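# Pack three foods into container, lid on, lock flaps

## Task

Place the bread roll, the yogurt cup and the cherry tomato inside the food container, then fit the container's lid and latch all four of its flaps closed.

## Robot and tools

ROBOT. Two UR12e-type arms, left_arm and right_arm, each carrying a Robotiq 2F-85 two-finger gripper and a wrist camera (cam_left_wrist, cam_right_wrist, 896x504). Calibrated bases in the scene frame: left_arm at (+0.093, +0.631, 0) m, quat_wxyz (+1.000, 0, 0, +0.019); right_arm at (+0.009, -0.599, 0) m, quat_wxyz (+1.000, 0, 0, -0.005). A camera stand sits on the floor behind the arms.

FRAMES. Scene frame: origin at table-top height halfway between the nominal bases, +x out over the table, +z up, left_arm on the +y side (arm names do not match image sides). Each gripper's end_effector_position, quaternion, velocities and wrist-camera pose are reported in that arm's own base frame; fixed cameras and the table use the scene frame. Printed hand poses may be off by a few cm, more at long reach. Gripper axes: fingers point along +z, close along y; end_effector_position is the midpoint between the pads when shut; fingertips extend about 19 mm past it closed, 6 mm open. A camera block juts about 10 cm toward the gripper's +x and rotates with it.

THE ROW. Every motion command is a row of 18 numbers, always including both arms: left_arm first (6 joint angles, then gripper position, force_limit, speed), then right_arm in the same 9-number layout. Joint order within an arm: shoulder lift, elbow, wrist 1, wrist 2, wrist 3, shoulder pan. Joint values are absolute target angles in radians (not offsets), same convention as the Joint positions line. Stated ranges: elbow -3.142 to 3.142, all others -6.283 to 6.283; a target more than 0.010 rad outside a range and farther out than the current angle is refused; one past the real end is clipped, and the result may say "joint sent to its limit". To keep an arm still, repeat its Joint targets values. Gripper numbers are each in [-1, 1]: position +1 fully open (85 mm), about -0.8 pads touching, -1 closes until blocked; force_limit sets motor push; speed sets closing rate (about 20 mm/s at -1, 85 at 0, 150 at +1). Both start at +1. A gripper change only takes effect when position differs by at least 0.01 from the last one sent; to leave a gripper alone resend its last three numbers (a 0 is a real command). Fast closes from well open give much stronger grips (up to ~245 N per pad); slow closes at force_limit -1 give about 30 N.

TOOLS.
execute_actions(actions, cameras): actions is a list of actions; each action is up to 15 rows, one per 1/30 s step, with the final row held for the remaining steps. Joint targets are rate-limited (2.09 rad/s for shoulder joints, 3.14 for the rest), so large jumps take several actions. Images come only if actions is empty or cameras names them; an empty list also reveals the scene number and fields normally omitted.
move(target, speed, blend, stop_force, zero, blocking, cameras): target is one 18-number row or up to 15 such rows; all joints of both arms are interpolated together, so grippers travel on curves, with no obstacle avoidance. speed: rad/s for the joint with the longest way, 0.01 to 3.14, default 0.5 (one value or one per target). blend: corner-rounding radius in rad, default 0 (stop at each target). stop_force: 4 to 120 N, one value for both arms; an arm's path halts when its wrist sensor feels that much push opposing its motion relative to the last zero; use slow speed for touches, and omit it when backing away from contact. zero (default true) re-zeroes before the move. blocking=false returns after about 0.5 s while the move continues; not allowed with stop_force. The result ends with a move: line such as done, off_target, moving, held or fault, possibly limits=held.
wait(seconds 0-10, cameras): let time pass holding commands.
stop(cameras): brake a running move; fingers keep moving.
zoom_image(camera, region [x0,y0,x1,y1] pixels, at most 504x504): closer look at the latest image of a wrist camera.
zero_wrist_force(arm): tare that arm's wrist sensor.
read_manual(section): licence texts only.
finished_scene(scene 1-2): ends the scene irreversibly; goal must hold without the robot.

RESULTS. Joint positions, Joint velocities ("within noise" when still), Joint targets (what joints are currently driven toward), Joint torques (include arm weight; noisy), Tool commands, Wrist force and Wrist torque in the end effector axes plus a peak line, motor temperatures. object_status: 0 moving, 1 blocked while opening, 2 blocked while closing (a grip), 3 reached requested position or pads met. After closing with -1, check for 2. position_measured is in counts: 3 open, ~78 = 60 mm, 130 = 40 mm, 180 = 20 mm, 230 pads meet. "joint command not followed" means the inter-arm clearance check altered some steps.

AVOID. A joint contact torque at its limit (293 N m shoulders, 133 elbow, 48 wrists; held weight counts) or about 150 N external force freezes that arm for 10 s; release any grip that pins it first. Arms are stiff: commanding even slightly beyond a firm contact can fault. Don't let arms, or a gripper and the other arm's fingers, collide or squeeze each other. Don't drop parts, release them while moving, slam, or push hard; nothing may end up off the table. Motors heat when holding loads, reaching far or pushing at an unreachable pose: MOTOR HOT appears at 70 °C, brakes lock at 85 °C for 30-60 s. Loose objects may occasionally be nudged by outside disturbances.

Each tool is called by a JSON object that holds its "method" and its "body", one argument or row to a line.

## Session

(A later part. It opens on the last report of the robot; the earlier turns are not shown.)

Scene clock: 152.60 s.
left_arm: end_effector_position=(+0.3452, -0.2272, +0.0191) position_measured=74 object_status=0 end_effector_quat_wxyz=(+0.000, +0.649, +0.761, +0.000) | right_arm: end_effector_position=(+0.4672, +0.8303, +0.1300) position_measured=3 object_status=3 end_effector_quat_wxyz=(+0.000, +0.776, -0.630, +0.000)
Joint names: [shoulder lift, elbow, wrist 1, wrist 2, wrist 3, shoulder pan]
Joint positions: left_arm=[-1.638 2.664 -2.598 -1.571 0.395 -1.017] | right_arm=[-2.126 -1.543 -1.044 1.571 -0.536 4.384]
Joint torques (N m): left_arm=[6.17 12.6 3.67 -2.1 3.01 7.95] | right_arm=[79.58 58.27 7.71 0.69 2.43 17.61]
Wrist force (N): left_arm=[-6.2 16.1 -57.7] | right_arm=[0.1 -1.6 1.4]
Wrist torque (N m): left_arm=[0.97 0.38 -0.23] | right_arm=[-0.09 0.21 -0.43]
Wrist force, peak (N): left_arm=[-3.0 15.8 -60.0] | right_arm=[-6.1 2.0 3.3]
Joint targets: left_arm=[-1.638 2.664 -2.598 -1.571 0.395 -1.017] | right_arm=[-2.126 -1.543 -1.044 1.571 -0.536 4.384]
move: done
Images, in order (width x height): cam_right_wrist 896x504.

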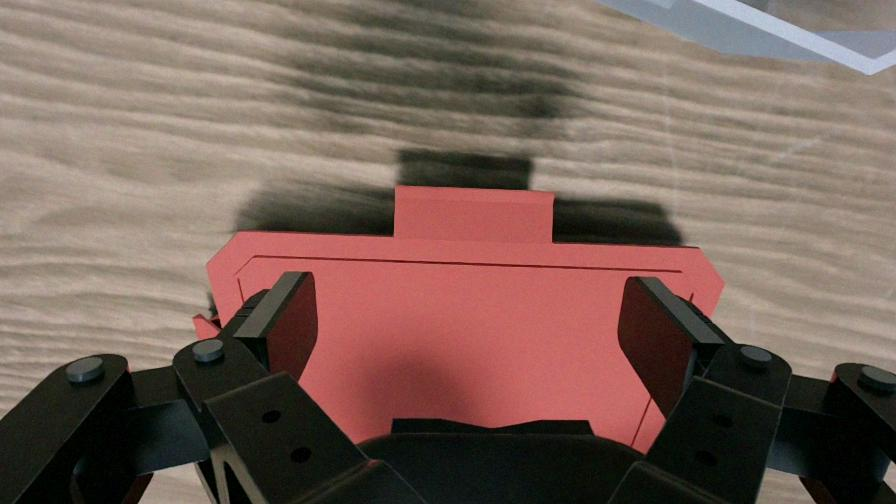

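{"method": "execute_actions", "body": {
  "actions": []
}}

Scene clock: 152.70 s.
left_arm: end_effector_position=(+0.3452, -0.2272, +0.0191) position_measured=74 object_status=2 end_effector_quat_wxyz=(+0.000, +0.649, +0.761, +0.000) | right_arm: end_effector_position=(+0.4672, +0.8303, +0.1300) position_measured=3 object_status=3 end_effector_quat_wxyz=(+0.000, +0.776, -0.630, +0.000)
Joint names: [shoulder lift, elbow, wrist 1, wrist 2, wrist 3, shoulder pan]
Joint positions: left_arm=[-1.638 2.664 -2.598 -1.571 0.395 -1.017] | right_arm=[-2.126 -1.543 -1.044 1.571 -0.536 4.384]
Joint velocities: within noise
Joint torques (N m): left_arm=[10.56 14.33 4.49 -2.52 3.16 6.77] | right_arm=[79.8 56.59 8.08 0.69 2.5 19.88]
Motor temperatures (°C): left_arm=[26 30 33 34 37 27] | right_arm=[34 28 37 32 34 27]
Wrist force (N): left_arm=[-7.4 16.6 -58.2] | right_arm=[-0.2 -1.5 1.4]
Wrist torque (N m): left_arm=[0.97 0.38 -0.24] | right_arm=[-0.08 0.26 -0.42]
Wrist force, peak (N): left_arm=[-7.4 16.6 -58.2] | right_arm=[-0.4 -1.6 1.5]
Joint targets: left_arm=[-1.638 2.664 -2.598 -1.571 0.395 -1.017] | right_arm=[-2.126 -1.543 -1.044 1.571 -0.536 4.384]
Tool commands: left_gripper/position=-1.0 left_gripper/force_limit=-0.2 left_gripper/speed=-1.0 right_gripper/position=+1.0 right_gripper/force_limit=-0.8 right_gripper/speed=+1.0

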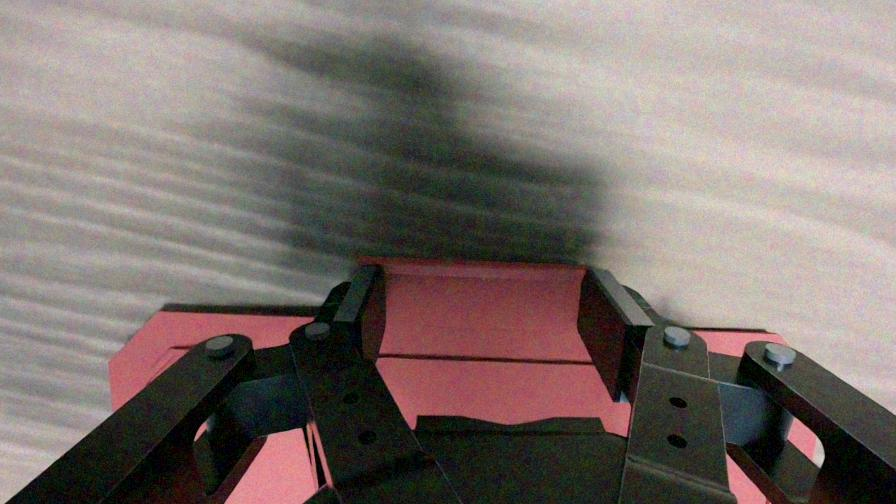

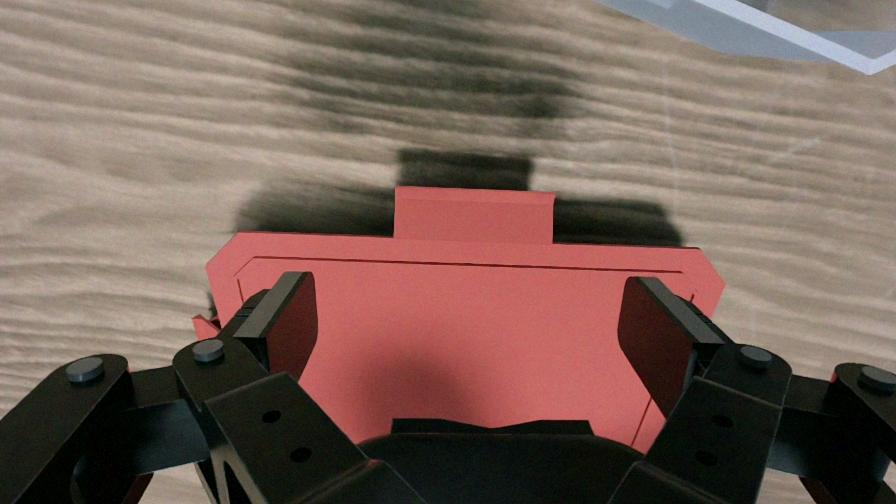

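{"method": "move", "body": {
  "target": [-1.697,2.639,-2.513,-1.571,0.3947,-1.0169,-1,-0.2,-1,-2.1259,-1.5428,-1.0437,1.571,-0.5356,4.3836,1,-0.8,1],
  "speed": 0.15,
  "cameras": ["all"]
}}

Scene clock: 156.57 s.
left_arm: end_effector_position=(+0.3474, -0.2307, +0.0424) position_measured=230 object_status=0 end_effector_quat_wxyz=(+0.000, +0.649, +0.761, +0.000) | right_arm: end_effector_position=(+0.4672, +0.8303, +0.1300) position_measured=3 object_status=3 end_effector_quat_wxyz=(+0.000, +0.776, -0.630, +0.000)
Joint names: [shoulder lift, elbow, wrist 1, wrist 2, wrist 3, shoulder pan]
Joint positions: left_arm=[-1.697 2.639 -2.513 -1.571 0.395 -1.017] | right_arm=[-2.126 -1.543 -1.044 1.571 -0.536 4.384]
Joint torques (N m): left_arm=[-28.69 -37.78 -0.43 2.55 2.04 -16.43] | right_arm=[78.76 57.66 8.16 0.87 1.87 19.09]
Wrist force (N): left_arm=[0.6 0.8 1.0] | right_arm=[-0.4 -1.3 1.7]
Wrist torque (N m): left_arm=[-0.07 0.35 0.00] | right_arm=[-0.05 0.30 -0.42]
Wrist force, peak (N): left_arm=[-8.4 17.6 -59.3] | right_arm=[-0.3 -1.8 2.0]
Joint targets: left_arm=[-1.697 2.639 -2.513 -1.571 0.395 -1.017] | right_arm=[-2.126 -1.543 -1.044 1.571 -0.536 4.384]
move: done

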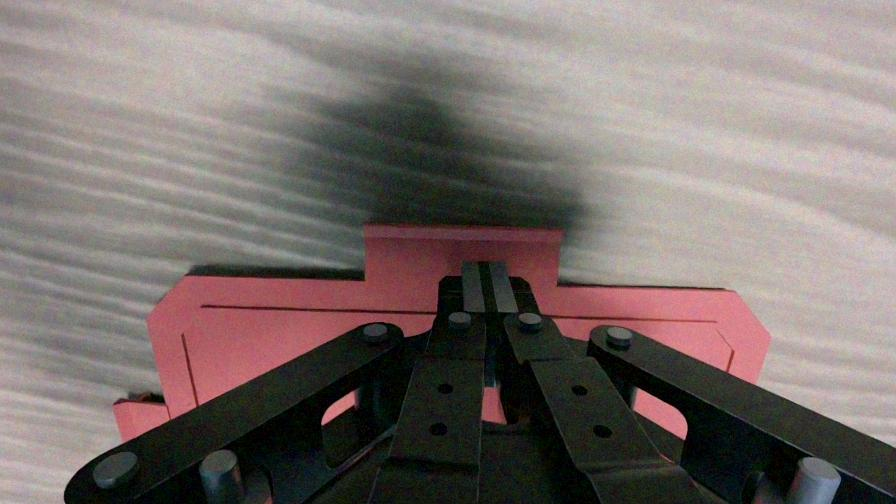

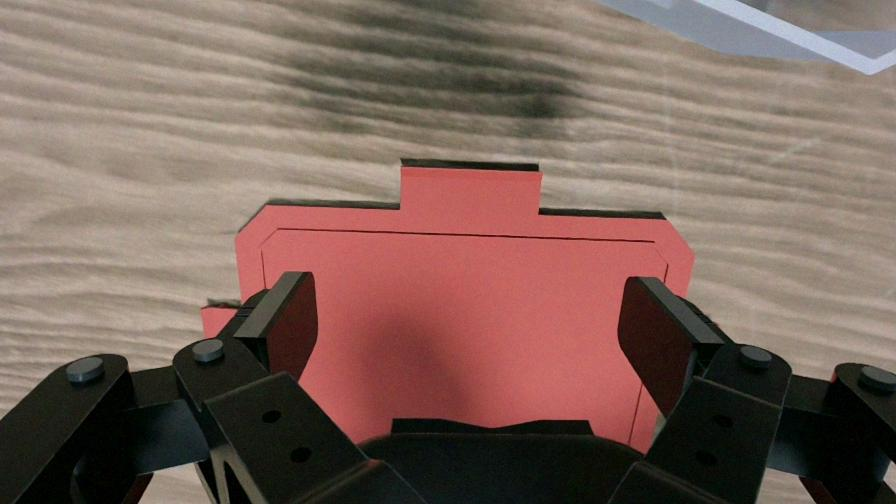

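{"method": "move", "body": {
  "target": [-1.697,2.639,-2.513,-1.571,0.4246,-1.0140,1,-0.2,-1,-2.1892,-1.6136,-0.9096,1.571,-0.5096,4.3846,1,-0.2,-1],
  "speed": 0.4,
  "cameras": ["all"]
}}

Scene clock: 162.03 s.
left_arm: end_effector_position=(+0.3481, -0.2297, +0.0424) position_measured=3 object_status=0 end_effector_quat_wxyz=(+0.000, +0.659, +0.752, +0.000) | right_arm: end_effector_position=(+0.4630, +0.8208, +0.0450) position_measured=3 object_status=3 end_effector_quat_wxyz=(+0.000, +0.768, -0.640, +0.000)
Joint names: [shoulder lift, elbow, wrist 1, wrist 2, wrist 3, shoulder pan]
Joint positions: left_arm=[-1.697 2.639 -2.513 -1.571 0.425 -1.014] | right_arm=[-2.189 -1.614 -0.91 1.571 -0.51 4.385]
Joint torques (N m): left_arm=[-26.76 -35.81 -0.46 2.35 3.35 16.74] | right_arm=[78.85 32.61 7.8 0.56 1.38 18.31]
Wrist force (N): left_arm=[0.1 0.8 0.2] | right_arm=[-0.2 -1.6 1.2]
Wrist torque (N m): left_arm=[-0.07 0.43 0.01] | right_arm=[-0.04 0.18 -0.41]
Wrist force, peak (N): left_arm=[0.3 1.0 0.8] | right_arm=[-0.1 -1.6 3.7]
Joint targets: left_arm=[-1.697 2.639 -2.513 -1.571 0.425 -1.014] | right_arm=[-2.189 -1.614 -0.910 1.571 -0.510 4.385]
move: done

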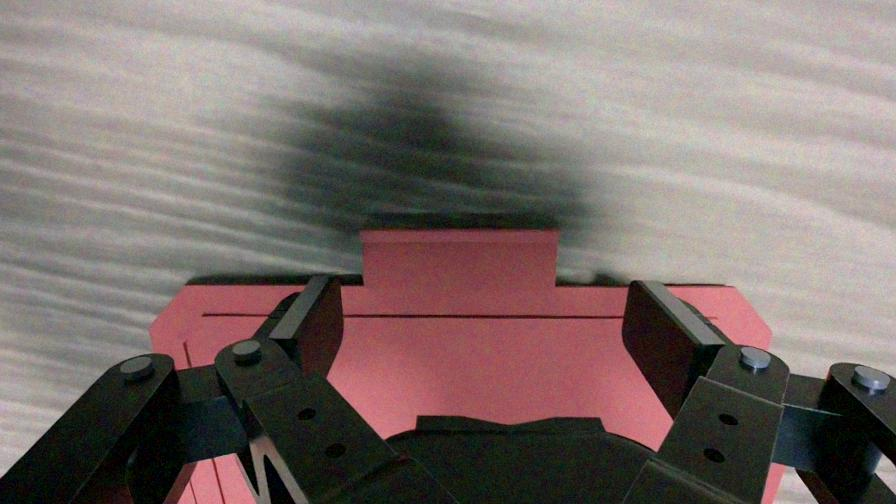

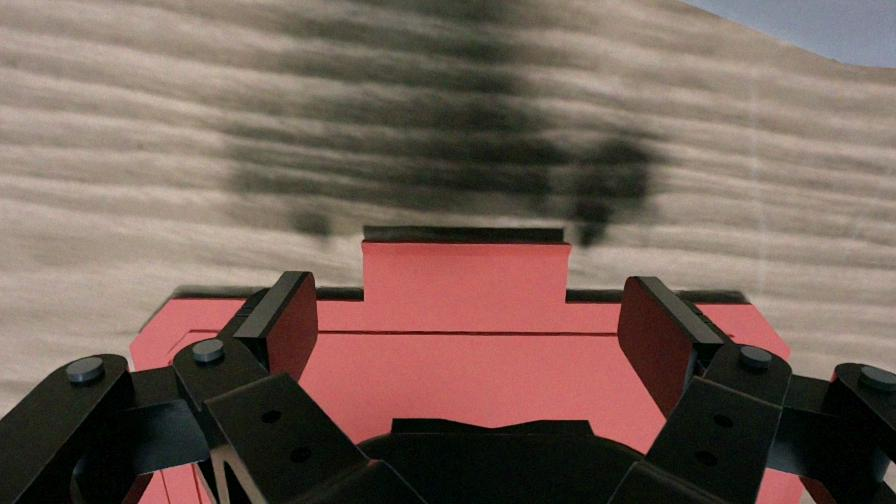

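{"method": "move", "body": {
  "target": [
    [-1.6296,2.6625,-2.6037,-1.571,0.4246,-1.0140,1,-0.2,-1,-2.2149,-1.6233,-0.8742,1.571,-0.5096,4.3846,1,-0.2,-1],
    [-1.6296,2.6625,-2.6037,-1.571,0.4246,-1.0140,-1,-0.2,-1,-2.2149,-1.6233,-0.8742,1.571,-0.5096,4.3846,-1,-0.2,-1]
  ],
  "speed": 0.2,
  "cameras": ["all"]
}}

Scene clock: 164.80 s.
left_arm: end_effector_position=(+0.3469, -0.2279, +0.0176) position_measured=62 object_status=2 end_effector_quat_wxyz=(+0.000, +0.659, +0.752, +0.000) | right_arm: end_effector_position=(+0.4630, +0.8208, +0.0200) position_measured=53 object_status=2 end_effector_quat_wxyz=(+0.000, +0.768, -0.640, +0.000)
Joint names: [shoulder lift, elbow, wrist 1, wrist 2, wrist 3, shoulder pan]
Joint positions: left_arm=[-1.63 2.662 -2.604 -1.571 0.425 -1.014] | right_arm=[-2.215 -1.623 -0.874 1.571 -0.51 4.385]
Joint torques (N m): left_arm=[-2.57 -10.46 -1.85 7.22 2.33 10.62] | right_arm=[80.62 33.97 7.46 0.49 1.11 20]
Wrist force (N): left_arm=[11.9 -18.7 -83.6] | right_arm=[5.7 -5.4 -1.6]
Wrist torque (N m): left_arm=[3.06 0.32 0.31] | right_arm=[-0.04 0.20 0.10]
Wrist force, peak (N): left_arm=[11.6 -18.6 -84.3] | right_arm=[6.0 -5.3 -1.4]
Joint targets: left_arm=[-1.630 2.663 -2.604 -1.571 0.425 -1.014] | right_arm=[-2.215 -1.623 -0.874 1.571 -0.510 4.385]
move: done

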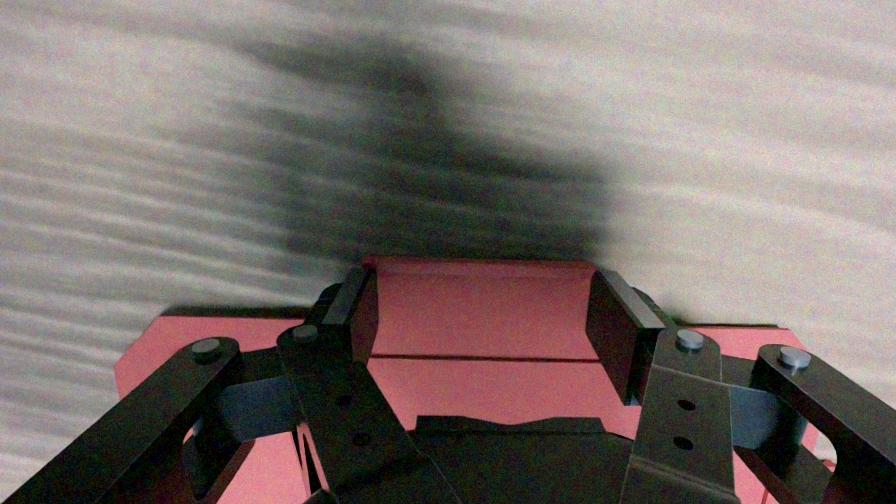

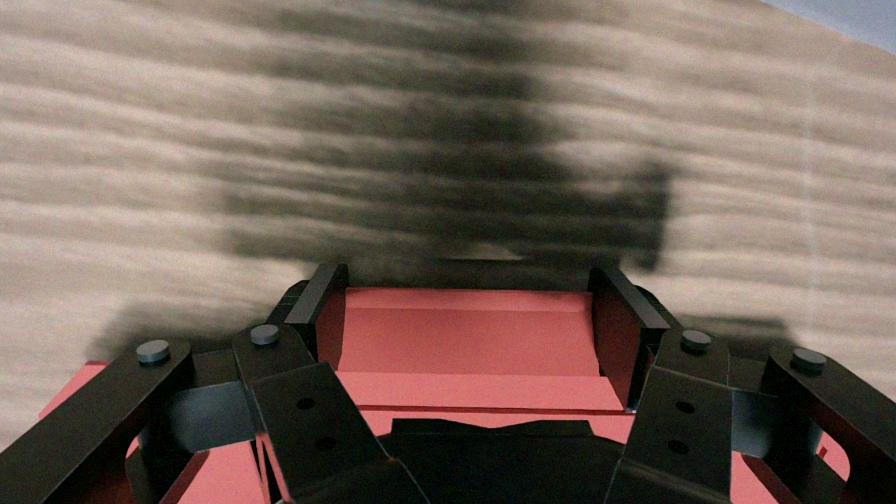

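{"method": "move", "body": {
  "target": [
    [-1.6402,2.6601,-2.5907,-1.571,0.4246,-1.0140,1,-0.2,-1,-2.2149,-1.6233,-0.8742,1.571,-0.5096,4.3846,-1,-0.2,-1],
    [-1.6402,2.6601,-2.5907,-1.571,0.4246,-1.0140,-1,-0.2,-1,-2.2149,-1.6233,-0.8742,1.571,-0.5096,4.3846,-1,-0.2,-1]
  ],
  "speed": 0.2,
  "cameras": ["all"]
}}

Scene clock: 168.73 s.
left_arm: end_effector_position=(+0.3469, -0.2279, +0.0212) position_measured=95 object_status=0 end_effector_quat_wxyz=(+0.000, +0.659, +0.752, +0.000) | right_arm: end_effector_position=(+0.4630, +0.8208, +0.0200) position_measured=53 object_status=2 end_effector_quat_wxyz=(+0.000, +0.768, -0.640, +0.000)
Joint names: [shoulder lift, elbow, wrist 1, wrist 2, wrist 3, shoulder pan]
Joint positions: left_arm=[-1.64 2.66 -2.591 -1.571 0.425 -1.014] | right_arm=[-2.215 -1.623 -0.874 1.571 -0.51 4.385]
Joint torques (N m): left_arm=[23.39 18.29 6.86 -0.26 -1.43 0.68] | right_arm=[89.93 46.86 3.74 0.97 -0.81 12.37]
Wrist force (N): left_arm=[8.2 -5.5 -109.6] | right_arm=[-3.3 -1.3 -1.7]
Wrist torque (N m): left_arm=[0.77 0.11 0.05] | right_arm=[0.02 0.18 -0.39]
Wrist force, peak (N): left_arm=[7.7 -6.2 -109.9] | right_arm=[6.2 -5.4 -1.1]
Joint targets: left_arm=[-1.640 2.660 -2.591 -1.571 0.425 -1.014] | right_arm=[-2.215 -1.623 -0.874 1.571 -0.510 4.385]
move: done

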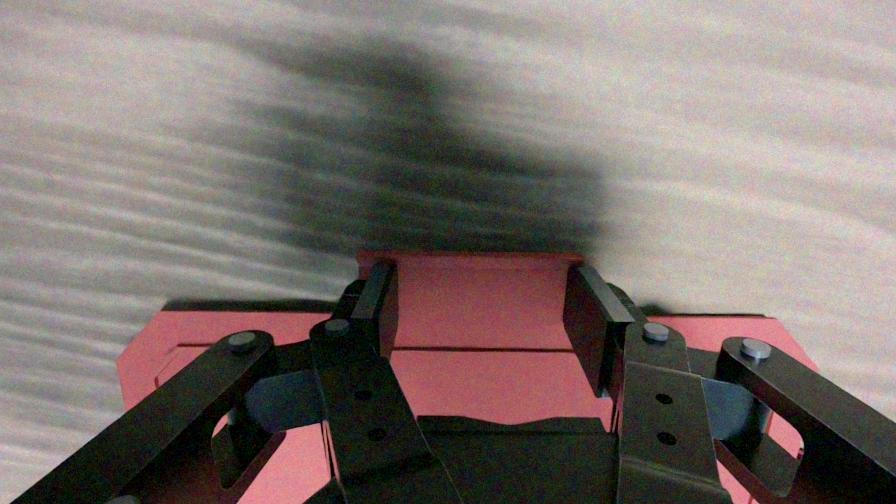

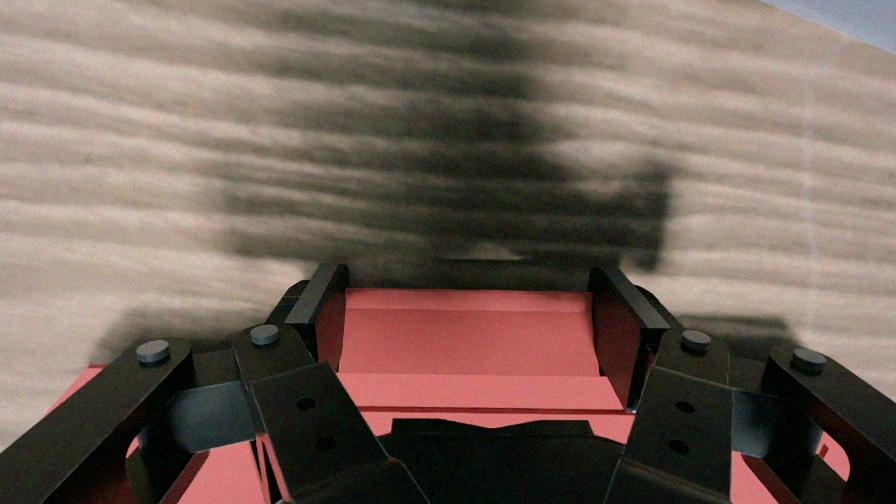

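{"method": "move", "body": {
  "target": [
    [-1.6402,2.6601,-2.5907,-1.571,0.4246,-1.0140,1,-0.2,-1,-2.2149,-1.6233,-0.8742,1.571,-0.5096,4.3846,-1,-0.2,-1],
    [-1.737,2.60,-2.4338,-1.571,0.4246,-1.0140,1,-0.2,-1,-2.2149,-1.6233,-0.8742,1.571,-0.5096,4.3846,-1,-0.2,-1],
    [-1.8237,2.5749,-2.322,-1.571,-1.5392,-1.4068,1,-0.2,-1,-2.2149,-1.6233,-0.8742,1.571,-0.5096,4.3846,-1,-0.2,-1]
  ],
  "speed": [0.3,0.3,0.8],
  "cameras": ["all"]
}}

Scene clock: 175.97 s.
left_arm: end_effector_position=(+0.2345, -0.3507, +0.0999) position_measured=3 object_status=3 end_effector_quat_wxyz=(+0.000, -0.066, +0.998, +0.000) | right_arm: end_effector_position=(+0.4630, +0.8208, +0.0200) position_measured=53 object_status=2 end_effector_quat_wxyz=(+0.000, +0.768, -0.640, +0.000)
Joint names: [shoulder lift, elbow, wrist 1, wrist 2, wrist 3, shoulder pan]
Joint positions: left_arm=[-1.824 2.575 -2.322 -1.571 -1.539 -1.407] | right_arm=[-2.215 -1.623 -0.874 1.571 -0.51 4.385]
Joint torques (N m): left_arm=[-23.61 -44.02 -0.56 -3.17 -2.9 -17.15] | right_arm=[102.8 48.65 0.99 0.77 -0.7 5.19]
Wrist force (N): left_arm=[0.3 0.5 0.7] | right_arm=[-0.8 -1.5 1.7]
Wrist torque (N m): left_arm=[-0.11 0.40 0.14] | right_arm=[-0.02 0.25 -0.38]
Wrist force, peak (N): left_arm=[1.4 -3.1 -119.7] | right_arm=[-3.8 -2.0 -1.9]
Joint targets: left_arm=[-1.824 2.575 -2.322 -1.571 -1.539 -1.407] | right_arm=[-2.215 -1.623 -0.874 1.571 -0.510 4.385]
move: done

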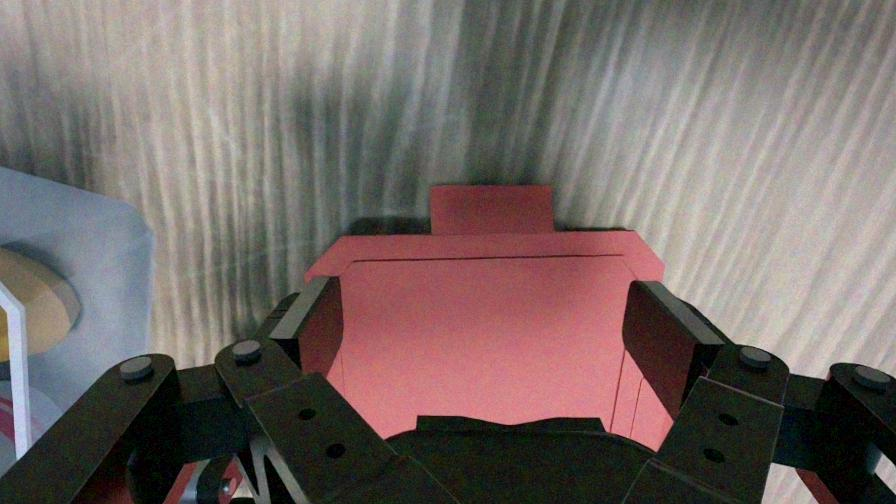

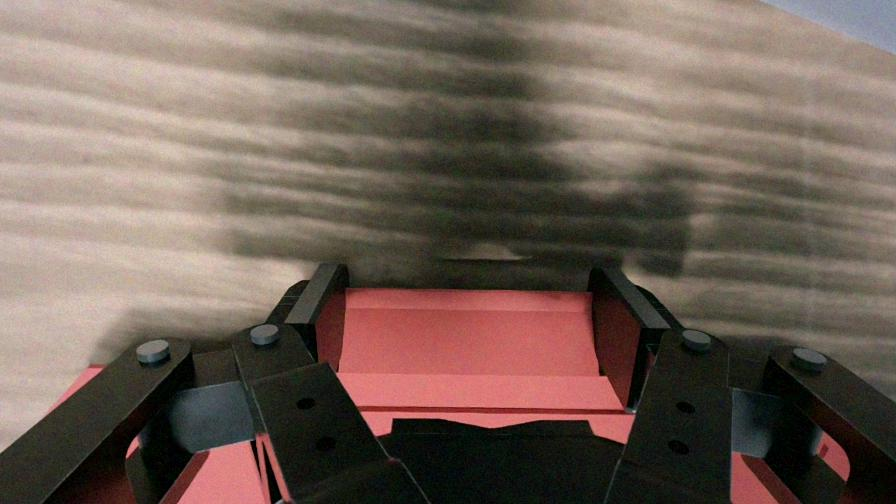

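{"method": "move", "body": {
  "target": [
    [-1.6445,2.6773,-2.6036,-1.571,-1.5751,-1.4247,1,-0.2,-1,-2.2149,-1.6233,-0.8742,1.571,-0.5096,4.3846,-1,-0.2,-1],
    [-1.6445,2.6773,-2.6036,-1.571,-1.5751,-1.4247,-1,-0.2,-1,-2.2149,-1.6233,-0.8742,1.571,-0.5096,4.3846,-1,-0.2,-1]
  ],
  "speed": 0.3,
  "cameras": ["cam_left_wrist"]
}}

Scene clock: 179.70 s.
left_arm: end_effector_position=(+0.2257, -0.3383, +0.0170) position_measured=86 object_status=0 end_effector_quat_wxyz=(+0.000, -0.075, +0.997, +0.000) | right_arm: end_effector_position=(+0.4630, +0.8208, +0.0200) position_measured=53 object_status=2 end_effector_quat_wxyz=(+0.000, +0.768, -0.640, +0.000)
Joint names: [shoulder lift, elbow, wrist 1, wrist 2, wrist 3, shoulder pan]
Joint positions: left_arm=[-1.644 2.677 -2.604 -1.571 -1.575 -1.425] | right_arm=[-2.215 -1.623 -0.874 1.571 -0.51 4.385]
Joint torques (N m): left_arm=[-10.34 -31.31 -4.11 4.82 -3.11 -5.26] | right_arm=[102.12 48.17 5.71 5.88 -0.8 6.87]
Wrist force (N): left_arm=[18.0 14.5 -10.9] | right_arm=[10.0 -18.8 1.5]
Wrist torque (N m): left_arm=[-0.48 0.54 0.52] | right_arm=[0.09 0.29 -0.30]
Wrist force, peak (N): left_arm=[18.0 14.5 -10.9] | right_arm=[10.0 -19.0 1.9]
Joint targets: left_arm=[-1.644 2.677 -2.604 -1.571 -1.575 -1.425] | right_arm=[-2.215 -1.623 -0.874 1.571 -0.510 4.385]
move: done
Images, in order (width x height): cam_left_wrist 896x504.

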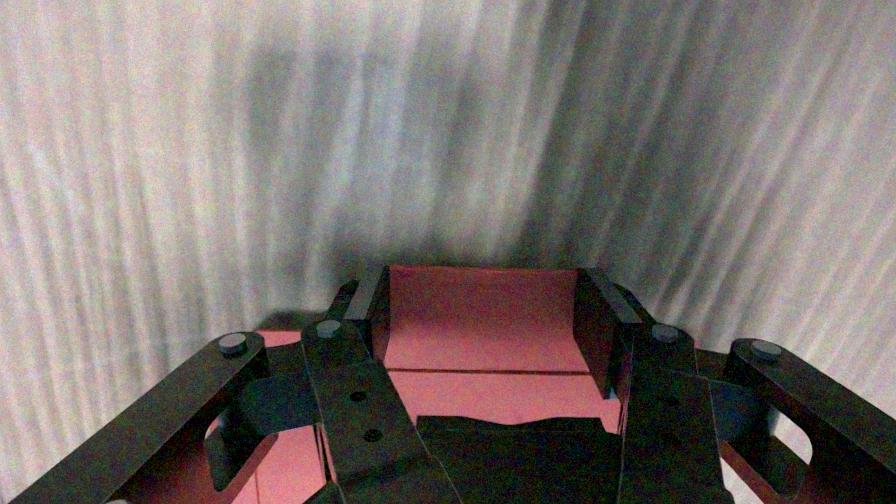

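{"method": "move", "body": {
  "target": [-1.8555,2.601,-2.3163,-1.571,-1.5751,-1.4247,-1,-0.2,-1,-2.1369,-1.586,-0.9895,1.571,-0.5096,4.3846,-1,-0.2,-1],
  "speed": 0.2,
  "cameras": ["all"]
}}

Scene clock: 181.73 s.
left_arm: end_effector_position=(+0.2258, -0.3385, +0.0971) position_measured=86 object_status=2 end_effector_quat_wxyz=(+0.000, -0.075, +0.997, +0.000) | right_arm: end_effector_position=(+0.4629, +0.8208, +0.1000) position_measured=53 object_status=2 end_effector_quat_wxyz=(+0.000, +0.768, -0.640, +0.000)
Joint names: [shoulder lift, elbow, wrist 1, wrist 2, wrist 3, shoulder pan]
Joint positions: left_arm=[-1.855 2.601 -2.316 -1.571 -1.575 -1.425] | right_arm=[-2.137 -1.586 -0.989 1.571 -0.51 4.385]
Joint torques (N m): left_arm=[-21.51 -39.46 1.09 4.63 -2.64 4.54] | right_arm=[102.87 51.15 -1.4 -0.22 -0.89 14.59]
Wrist force (N): left_arm=[6.0 -7.0 1.1] | right_arm=[-8.2 -6.8 1.6]
Wrist torque (N m): left_arm=[-0.04 0.39 1.20] | right_arm=[-0.14 0.24 0.10]
Wrist force, peak (N): left_arm=[23.4 17.9 -0.4] | right_arm=[16.3 -24.2 3.5]
Joint targets: left_arm=[-1.856 2.601 -2.316 -1.571 -1.575 -1.425] | right_arm=[-2.137 -1.586 -0.990 1.571 -0.510 4.385]
move: done

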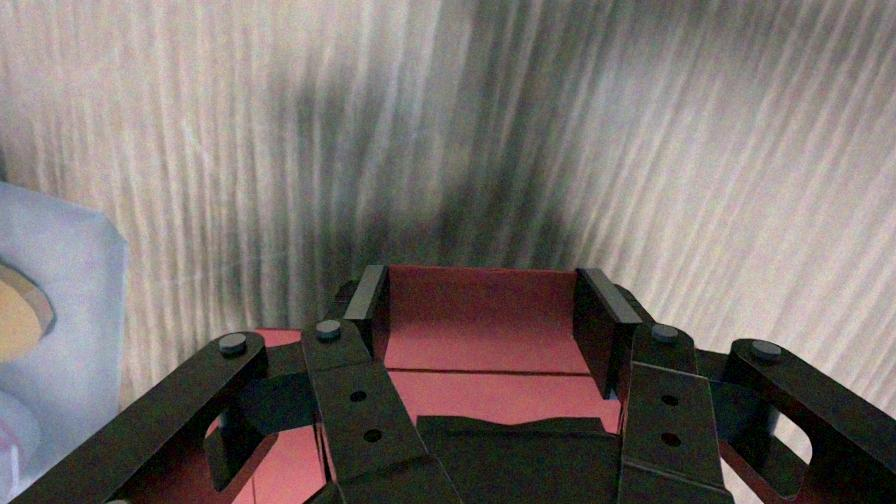

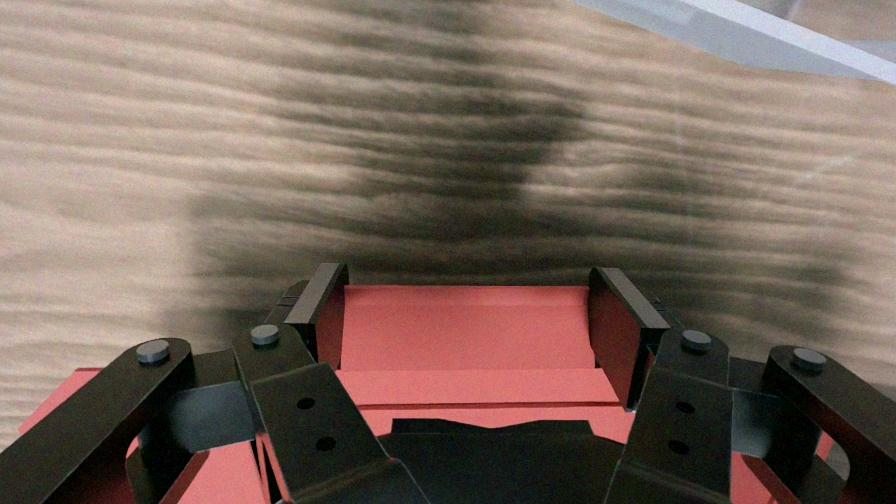

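{"method": "move", "body": {
  "target": [
    [-1.7771,2.4573,-2.251,-1.571,-1.5002,-1.4568,-1,-0.2,-1,-1.9836,-1.7483,-0.9805,1.571,-0.4285,4.3587,-1,-0.2,-1],
    [-1.6693,2.3272,-2.2287,-1.571,-1.4122,-1.4758,-1,-0.2,-1,-1.8486,-1.8999,-0.9639,1.571,-0.3524,4.3278,-1,-0.2,-1],
    [-1.5301,2.2159,-2.2566,-1.571,-1.3171,-1.4877,-1,-0.2,-1,-1.7445,-2.057,-0.9109,1.571,-0.2838,4.2894,-1,-0.2,-1]
  ],
  "speed": 0.2,
  "blend": [0.01,0.01,0],
  "cameras": ["all"]
}}

Scene clock: 185.90 s.
left_arm: end_effector_position=(+0.2222, -0.5705, +0.1470) position_measured=86 object_status=2 end_effector_quat_wxyz=(+0.000, +0.085, +0.996, +0.000) | right_arm: end_effector_position=(+0.4368, +0.5462, +0.1499) position_measured=53 object_status=2 end_effector_quat_wxyz=(+0.000, -0.656, +0.755, +0.000)
Joint names: [shoulder lift, elbow, wrist 1, wrist 2, wrist 3, shoulder pan]
Joint positions: left_arm=[-1.53 2.216 -2.257 -1.571 -1.317 -1.488] | right_arm=[-1.745 -2.057 -0.911 1.571 -0.284 4.289]
Joint torques (N m): left_arm=[-25.25 -43.26 -5.36 -0.76 2.03 -11.47] | right_arm=[72.61 27.24 5.18 0.36 2.18 -12.8]
Wrist force (N): left_arm=[7.1 -5.9 0.4] | right_arm=[-6.8 -8.4 2.2]
Wrist torque (N m): left_arm=[0.01 0.40 1.07] | right_arm=[-0.18 0.20 0.04]
Wrist force, peak (N): left_arm=[5.9 -7.8 1.5] | right_arm=[-8.1 -9.2 2.7]
Joint targets: left_arm=[-1.530 2.216 -2.257 -1.571 -1.317 -1.488] | right_arm=[-1.744 -2.057 -0.911 1.571 -0.284 4.289]
move: done

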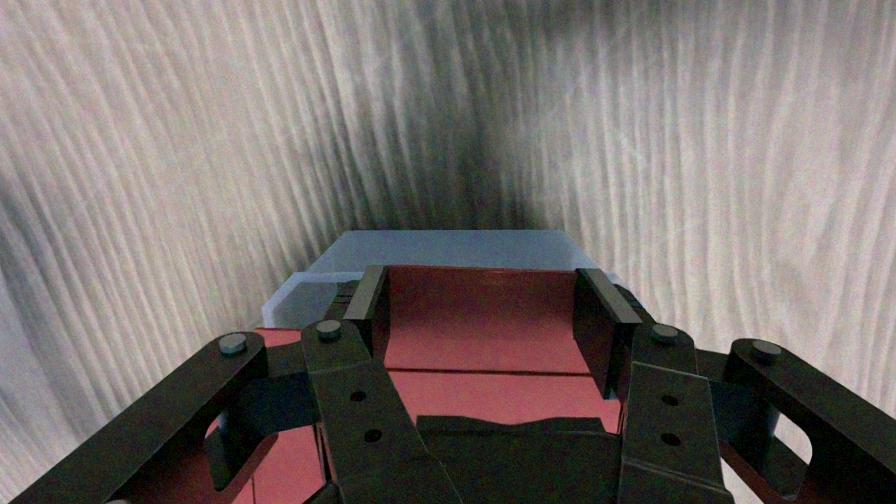

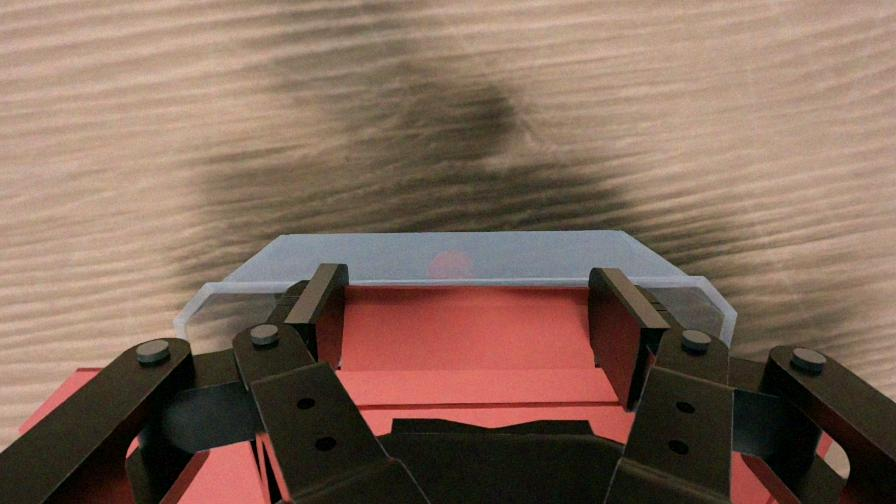

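{"method": "move", "body": {
  "target": [-1.4717,2.2333,-2.3324,-1.571,-1.3205,-1.4911,-1,-0.2,-1,-1.7762,-2.0967,-0.8395,1.571,-0.2869,4.2863,-1,-0.2,-1],
  "speed": 0.05,
  "stop_force": 12,
  "cameras": ["all"]
}}

Scene clock: 189.37 s.
left_arm: end_effector_position=(+0.2208, -0.5784, +0.1121) position_measured=86 object_status=2 end_effector_quat_wxyz=(+0.000, +0.085, +0.996, +0.000) | right_arm: end_effector_position=(+0.4355, +0.5383, +0.1149) position_measured=53 object_status=2 end_effector_quat_wxyz=(+0.000, -0.656, +0.755, +0.000)
Joint names: [shoulder lift, elbow, wrist 1, wrist 2, wrist 3, shoulder pan]
Joint positions: left_arm=[-1.472 2.233 -2.332 -1.571 -1.321 -1.491] | right_arm=[-1.776 -2.097 -0.84 1.571 -0.287 4.286]
Joint torques (N m): left_arm=[-27.91 -26.86 -5.85 3.4 -4.08 -6.8] | right_arm=[44.63 25.18 5.96 3.38 -2.78 -9.03]
Wrist force (N): left_arm=[9.2 -4.6 0.8] | right_arm=[-5.9 -10.4 2.2]
Wrist torque (N m): left_arm=[0.01 0.46 1.26] | right_arm=[-0.13 0.25 0.19]
Wrist force, peak (N): left_arm=[12.0 -0.7 0.7] | right_arm=[-2.6 -13.0 2.0]
Joint targets: left_arm=[-1.472 2.233 -2.332 -1.571 -1.321 -1.491] | right_arm=[-1.776 -2.097 -0.840 1.571 -0.287 4.286]
move: done

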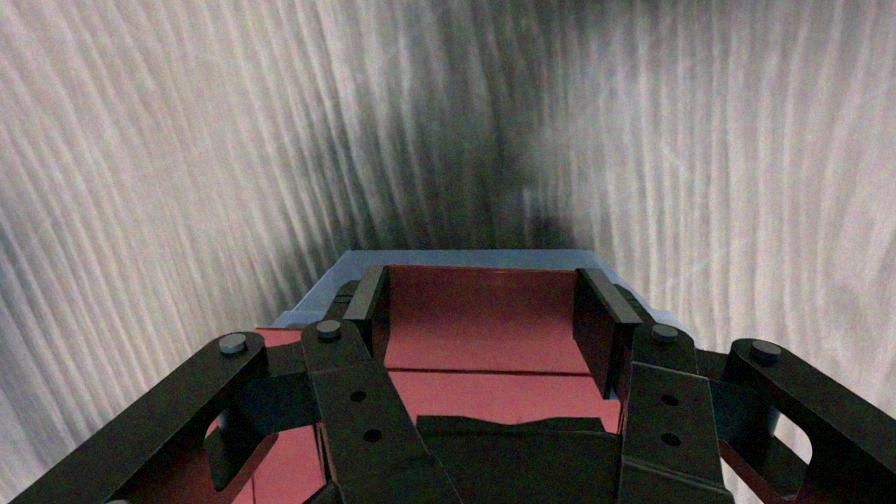

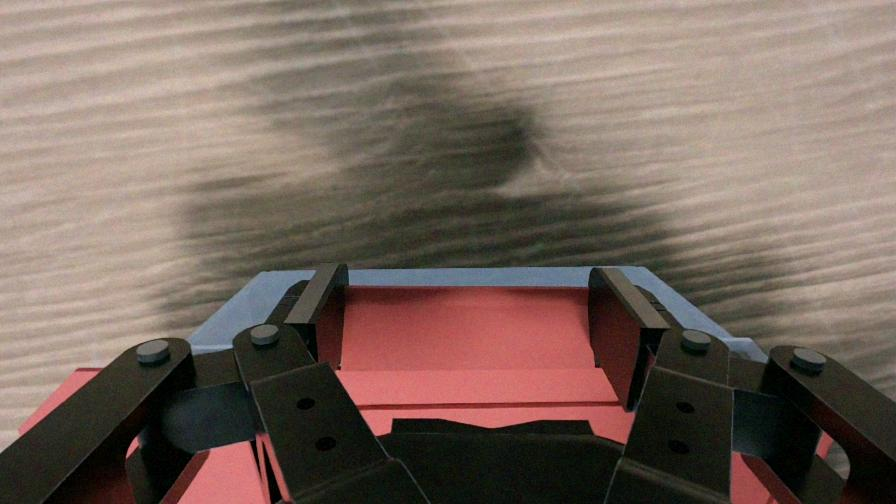

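{"method": "move", "body": {
  "target": [-1.4434,2.2401,-2.3675,-1.571,-1.3205,-1.4911,-1,-0.2,-1,-1.7940,-2.1150,-0.8034,1.571,-0.2869,4.2863,-1,-0.2,-1],
  "speed": 0.015,
  "stop_force": 10,
  "cameras": ["all"]
}}

Scene clock: 192.87 s.
left_arm: end_effector_position=(+0.2210, -0.5809, +0.0993) position_measured=86 object_status=2 end_effector_quat_wxyz=(+0.000, +0.085, +0.996, +0.000) | right_arm: end_effector_position=(+0.4341, +0.5352, +0.0975) position_measured=53 object_status=2 end_effector_quat_wxyz=(+0.000, -0.656, +0.755, +0.000)
Joint names: [shoulder lift, elbow, wrist 1, wrist 2, wrist 3, shoulder pan]
Joint positions: left_arm=[-1.45 2.239 -2.36 -1.571 -1.321 -1.491] | right_arm=[-1.794 -2.115 -0.803 1.571 -0.287 4.286]
Joint torques (N m): left_arm=[-45.8 -44.24 -2.18 6.08 -3.96 1.79] | right_arm=[42.35 20.47 5.3 8.32 -2.29 13.63]
Wrist force (N): left_arm=[25.8 6.8 -12.5] | right_arm=[2.0 -27.6 -4.3]
Wrist torque (N m): left_arm=[0.06 0.43 2.00] | right_arm=[-0.62 0.08 0.15]
Wrist force, peak (N): left_arm=[30.3 10.1 -12.5] | right_arm=[4.0 -30.8 -2.6]
Joint targets: left_arm=[-1.450 2.239 -2.360 -1.571 -1.321 -1.491] | right_arm=[-1.794 -2.115 -0.803 1.571 -0.287 4.286]
move: contact (left_arm)

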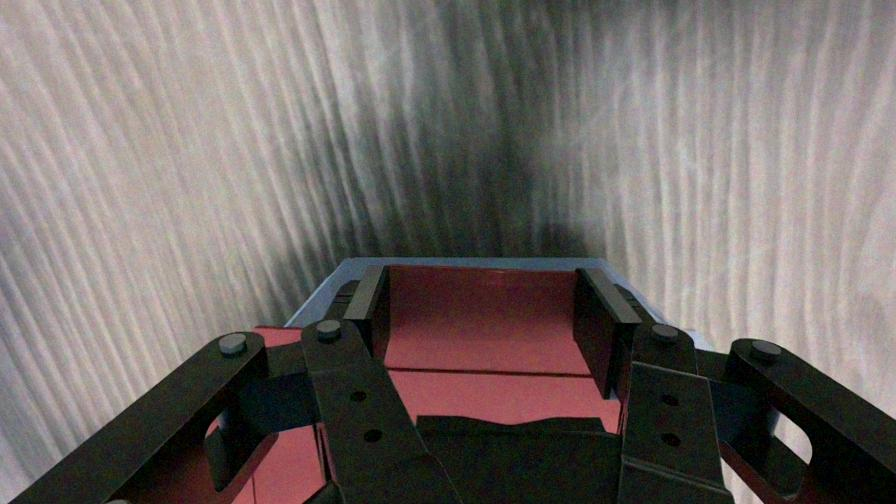

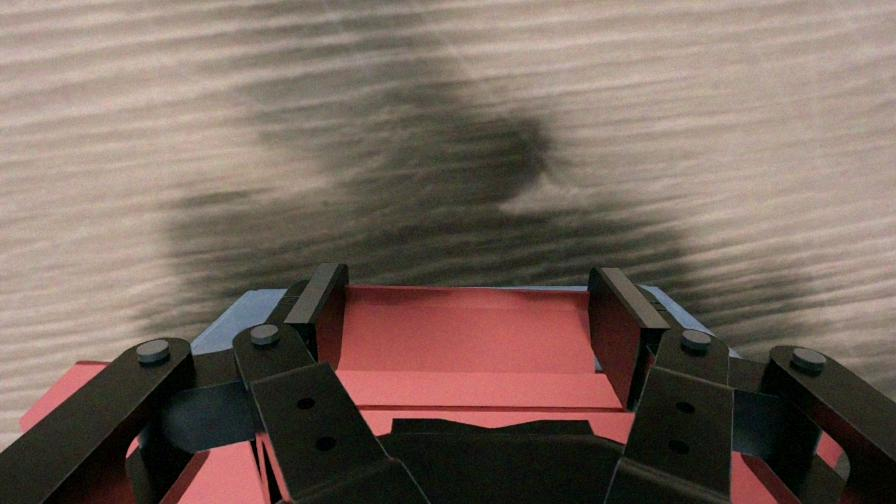

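{"method": "move", "body": {
  "target": [-1.4586,2.24,-2.3522,-1.571,-1.3205,-1.4911,-1,-0.2,-1,-1.7917,-2.105,-0.8157,1.571,-0.2869,4.2863,-1,-0.2,-1],
  "speed": 0.05
}}

{"method": "move", "body": {
  "target": [-1.4473,2.2457,-2.3692,-1.571,-1.3205,-1.4911,-1,-0.2,-1,-1.8011,-2.11,-0.8013,1.571,-0.2869,4.2863,-1,-0.2,-1],
  "speed": 0.015,
  "stop_force": 10,
  "cameras": ["all"]
}}

Scene clock: 193.90 s.
left_arm: end_effector_position=(+0.2209, -0.5785, +0.1031) position_measured=86 object_status=2 end_effector_quat_wxyz=(+0.000, +0.085, +0.996, +0.000) | right_arm: end_effector_position=(+0.4355, +0.5384, +0.1028) position_measured=53 object_status=2 end_effector_quat_wxyz=(+0.000, -0.656, +0.755, +0.000)
Joint names: [shoulder lift, elbow, wrist 1, wrist 2, wrist 3, shoulder pan]
Joint positions: left_arm=[-1.459 2.24 -2.352 -1.571 -1.321 -1.491] | right_arm=[-1.792 -2.105 -0.816 1.571 -0.287 4.286]
Joint torques (N m): left_arm=[-54.65 -30.88 -1.36 4.83 -4.04 1.87] | right_arm=[71.94 50.29 0.8 3.33 -2.3 24]
Wrist force (N): left_arm=[8.4 1.9 0.8] | right_arm=[1.1 -9.4 2.1]
Wrist torque (N m): left_arm=[0.00 0.46 1.12] | right_arm=[-0.12 0.18 -0.53]
Wrist force, peak (N): left_arm=[26.0 6.7 -12.3] | right_arm=[2.0 -27.6 -4.5]
Joint targets: left_arm=[-1.459 2.240 -2.352 -1.571 -1.321 -1.491] | right_arm=[-1.792 -2.105 -0.816 1.571 -0.287 4.286]
move: done

Scene clock: 195.90 s.
left_arm: end_effector_position=(+0.2209, -0.5785, +0.0989) position_measured=86 object_status=2 end_effector_quat_wxyz=(+0.000, +0.085, +0.996, +0.000) | right_arm: end_effector_position=(+0.4355, +0.5383, +0.0956) position_measured=53 object_status=2 end_effector_quat_wxyz=(+0.000, -0.656, +0.755, +0.000)
Joint names: [shoulder lift, elbow, wrist 1, wrist 2, wrist 3, shoulder pan]
Joint positions: left_arm=[-1.452 2.243 -2.362 -1.571 -1.321 -1.491] | right_arm=[-1.801 -2.11 -0.801 1.571 -0.287 4.286]
Joint torques (N m): left_arm=[-47.86 -42.02 -1.1 1.34 -3.9 7.28] | right_arm=[42.78 21.63 6.24 1.67 0.25 21.92]
Wrist force (N): left_arm=[8.8 2.9 -6.3] | right_arm=[-0.7 -10.3 -4.8]
Wrist torque (N m): left_arm=[-0.35 0.39 1.08] | right_arm=[-0.75 0.10 -0.42]
Wrist force, peak (N): left_arm=[8.8 4.9 -12.4] | right_arm=[2.5 -12.2 2.7]
Joint targets: left_arm=[-1.452 2.243 -2.362 -1.571 -1.321 -1.491] | right_arm=[-1.801 -2.110 -0.801 1.571 -0.287 4.286]
move: contact (left_arm)

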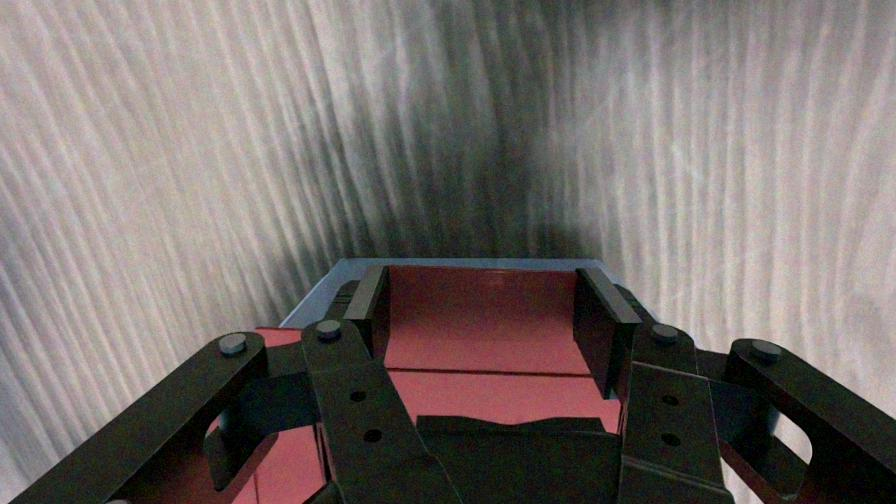

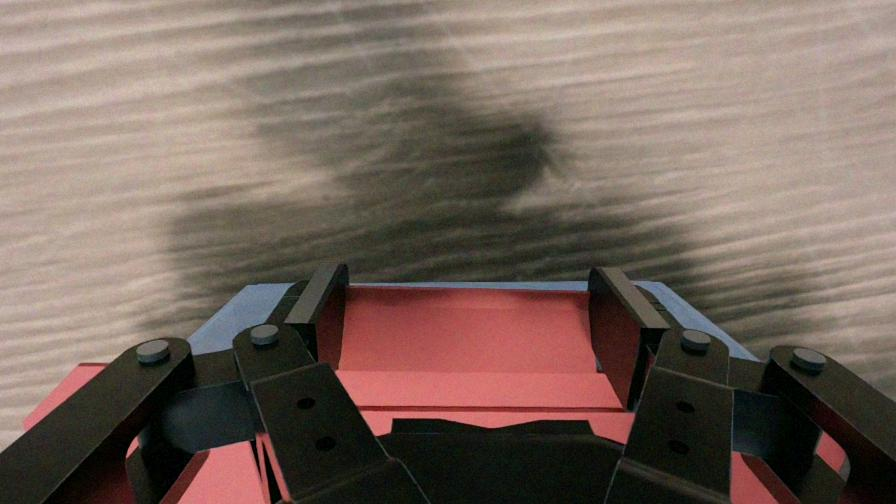

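{"method": "move", "body": {
  "target": [
    [-1.452,2.243,-2.362,-1.571,-1.3205,-1.4911,1,-0.2,-1,-1.801,-2.11,-0.801,1.571,-0.2869,4.2863,1,-0.2,-1],
    [-1.53,2.2159,-2.2566,-1.571,-1.3171,-1.4877,1,-0.2,-1,-1.7445,-2.057,-0.9109,1.571,-0.2838,4.2894,1,-0.2,-1]
  ],
  "speed": [0.2,0.3],
  "cameras": ["all"]
}}

Scene clock: 198.83 s.
left_arm: end_effector_position=(+0.2222, -0.5706, +0.1469) position_measured=3 object_status=3 end_effector_quat_wxyz=(+0.000, +0.085, +0.996, +0.000) | right_arm: end_effector_position=(+0.4368, +0.5461, +0.1498) position_measured=3 object_status=3 end_effector_quat_wxyz=(+0.000, -0.656, +0.755, +0.000)
Joint names: [shoulder lift, elbow, wrist 1, wrist 2, wrist 3, shoulder pan]
Joint positions: left_arm=[-1.53 2.216 -2.257 -1.571 -1.317 -1.488] | right_arm=[-1.745 -2.057 -0.911 1.571 -0.284 4.289]
Joint torques (N m): left_arm=[-42.96 -46.74 -0.86 -1.99 3.16 19.22] | right_arm=[67.72 53.4 0.95 -0.14 2.31 16.63]
Wrist force (N): left_arm=[0.4 0.8 0.2] | right_arm=[0.3 -1.8 1.7]
Wrist torque (N m): left_arm=[-0.11 0.38 -0.01] | right_arm=[-0.16 0.13 -0.44]
Wrist force, peak (N): left_arm=[9.0 3.0 -6.3] | right_arm=[-0.9 -10.8 -4.4]
Joint targets: left_arm=[-1.530 2.216 -2.257 -1.571 -1.317 -1.488] | right_arm=[-1.744 -2.057 -0.911 1.571 -0.284 4.289]
move: done

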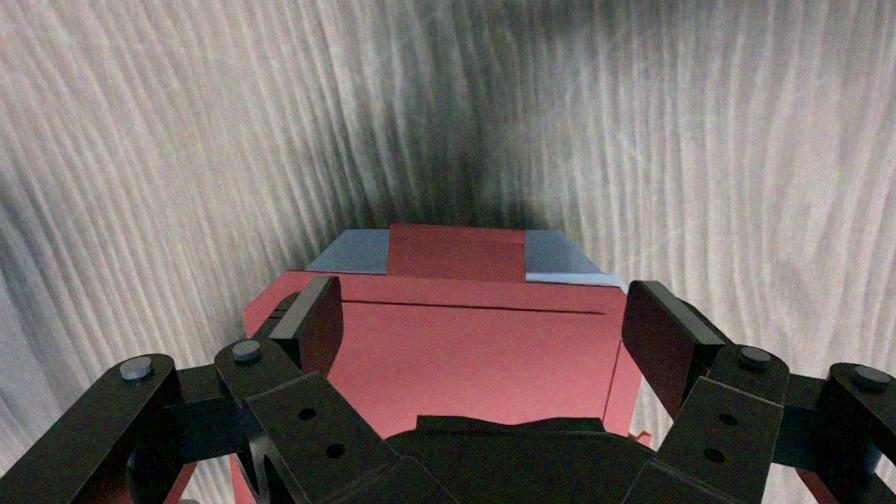

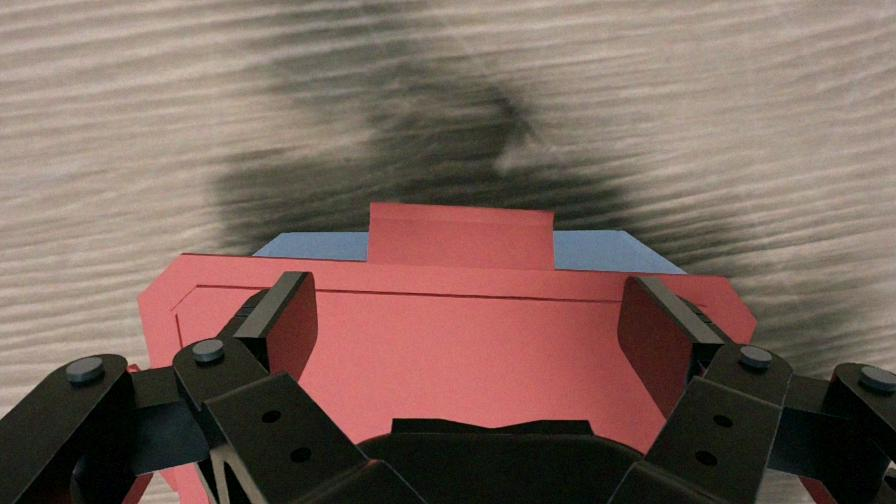

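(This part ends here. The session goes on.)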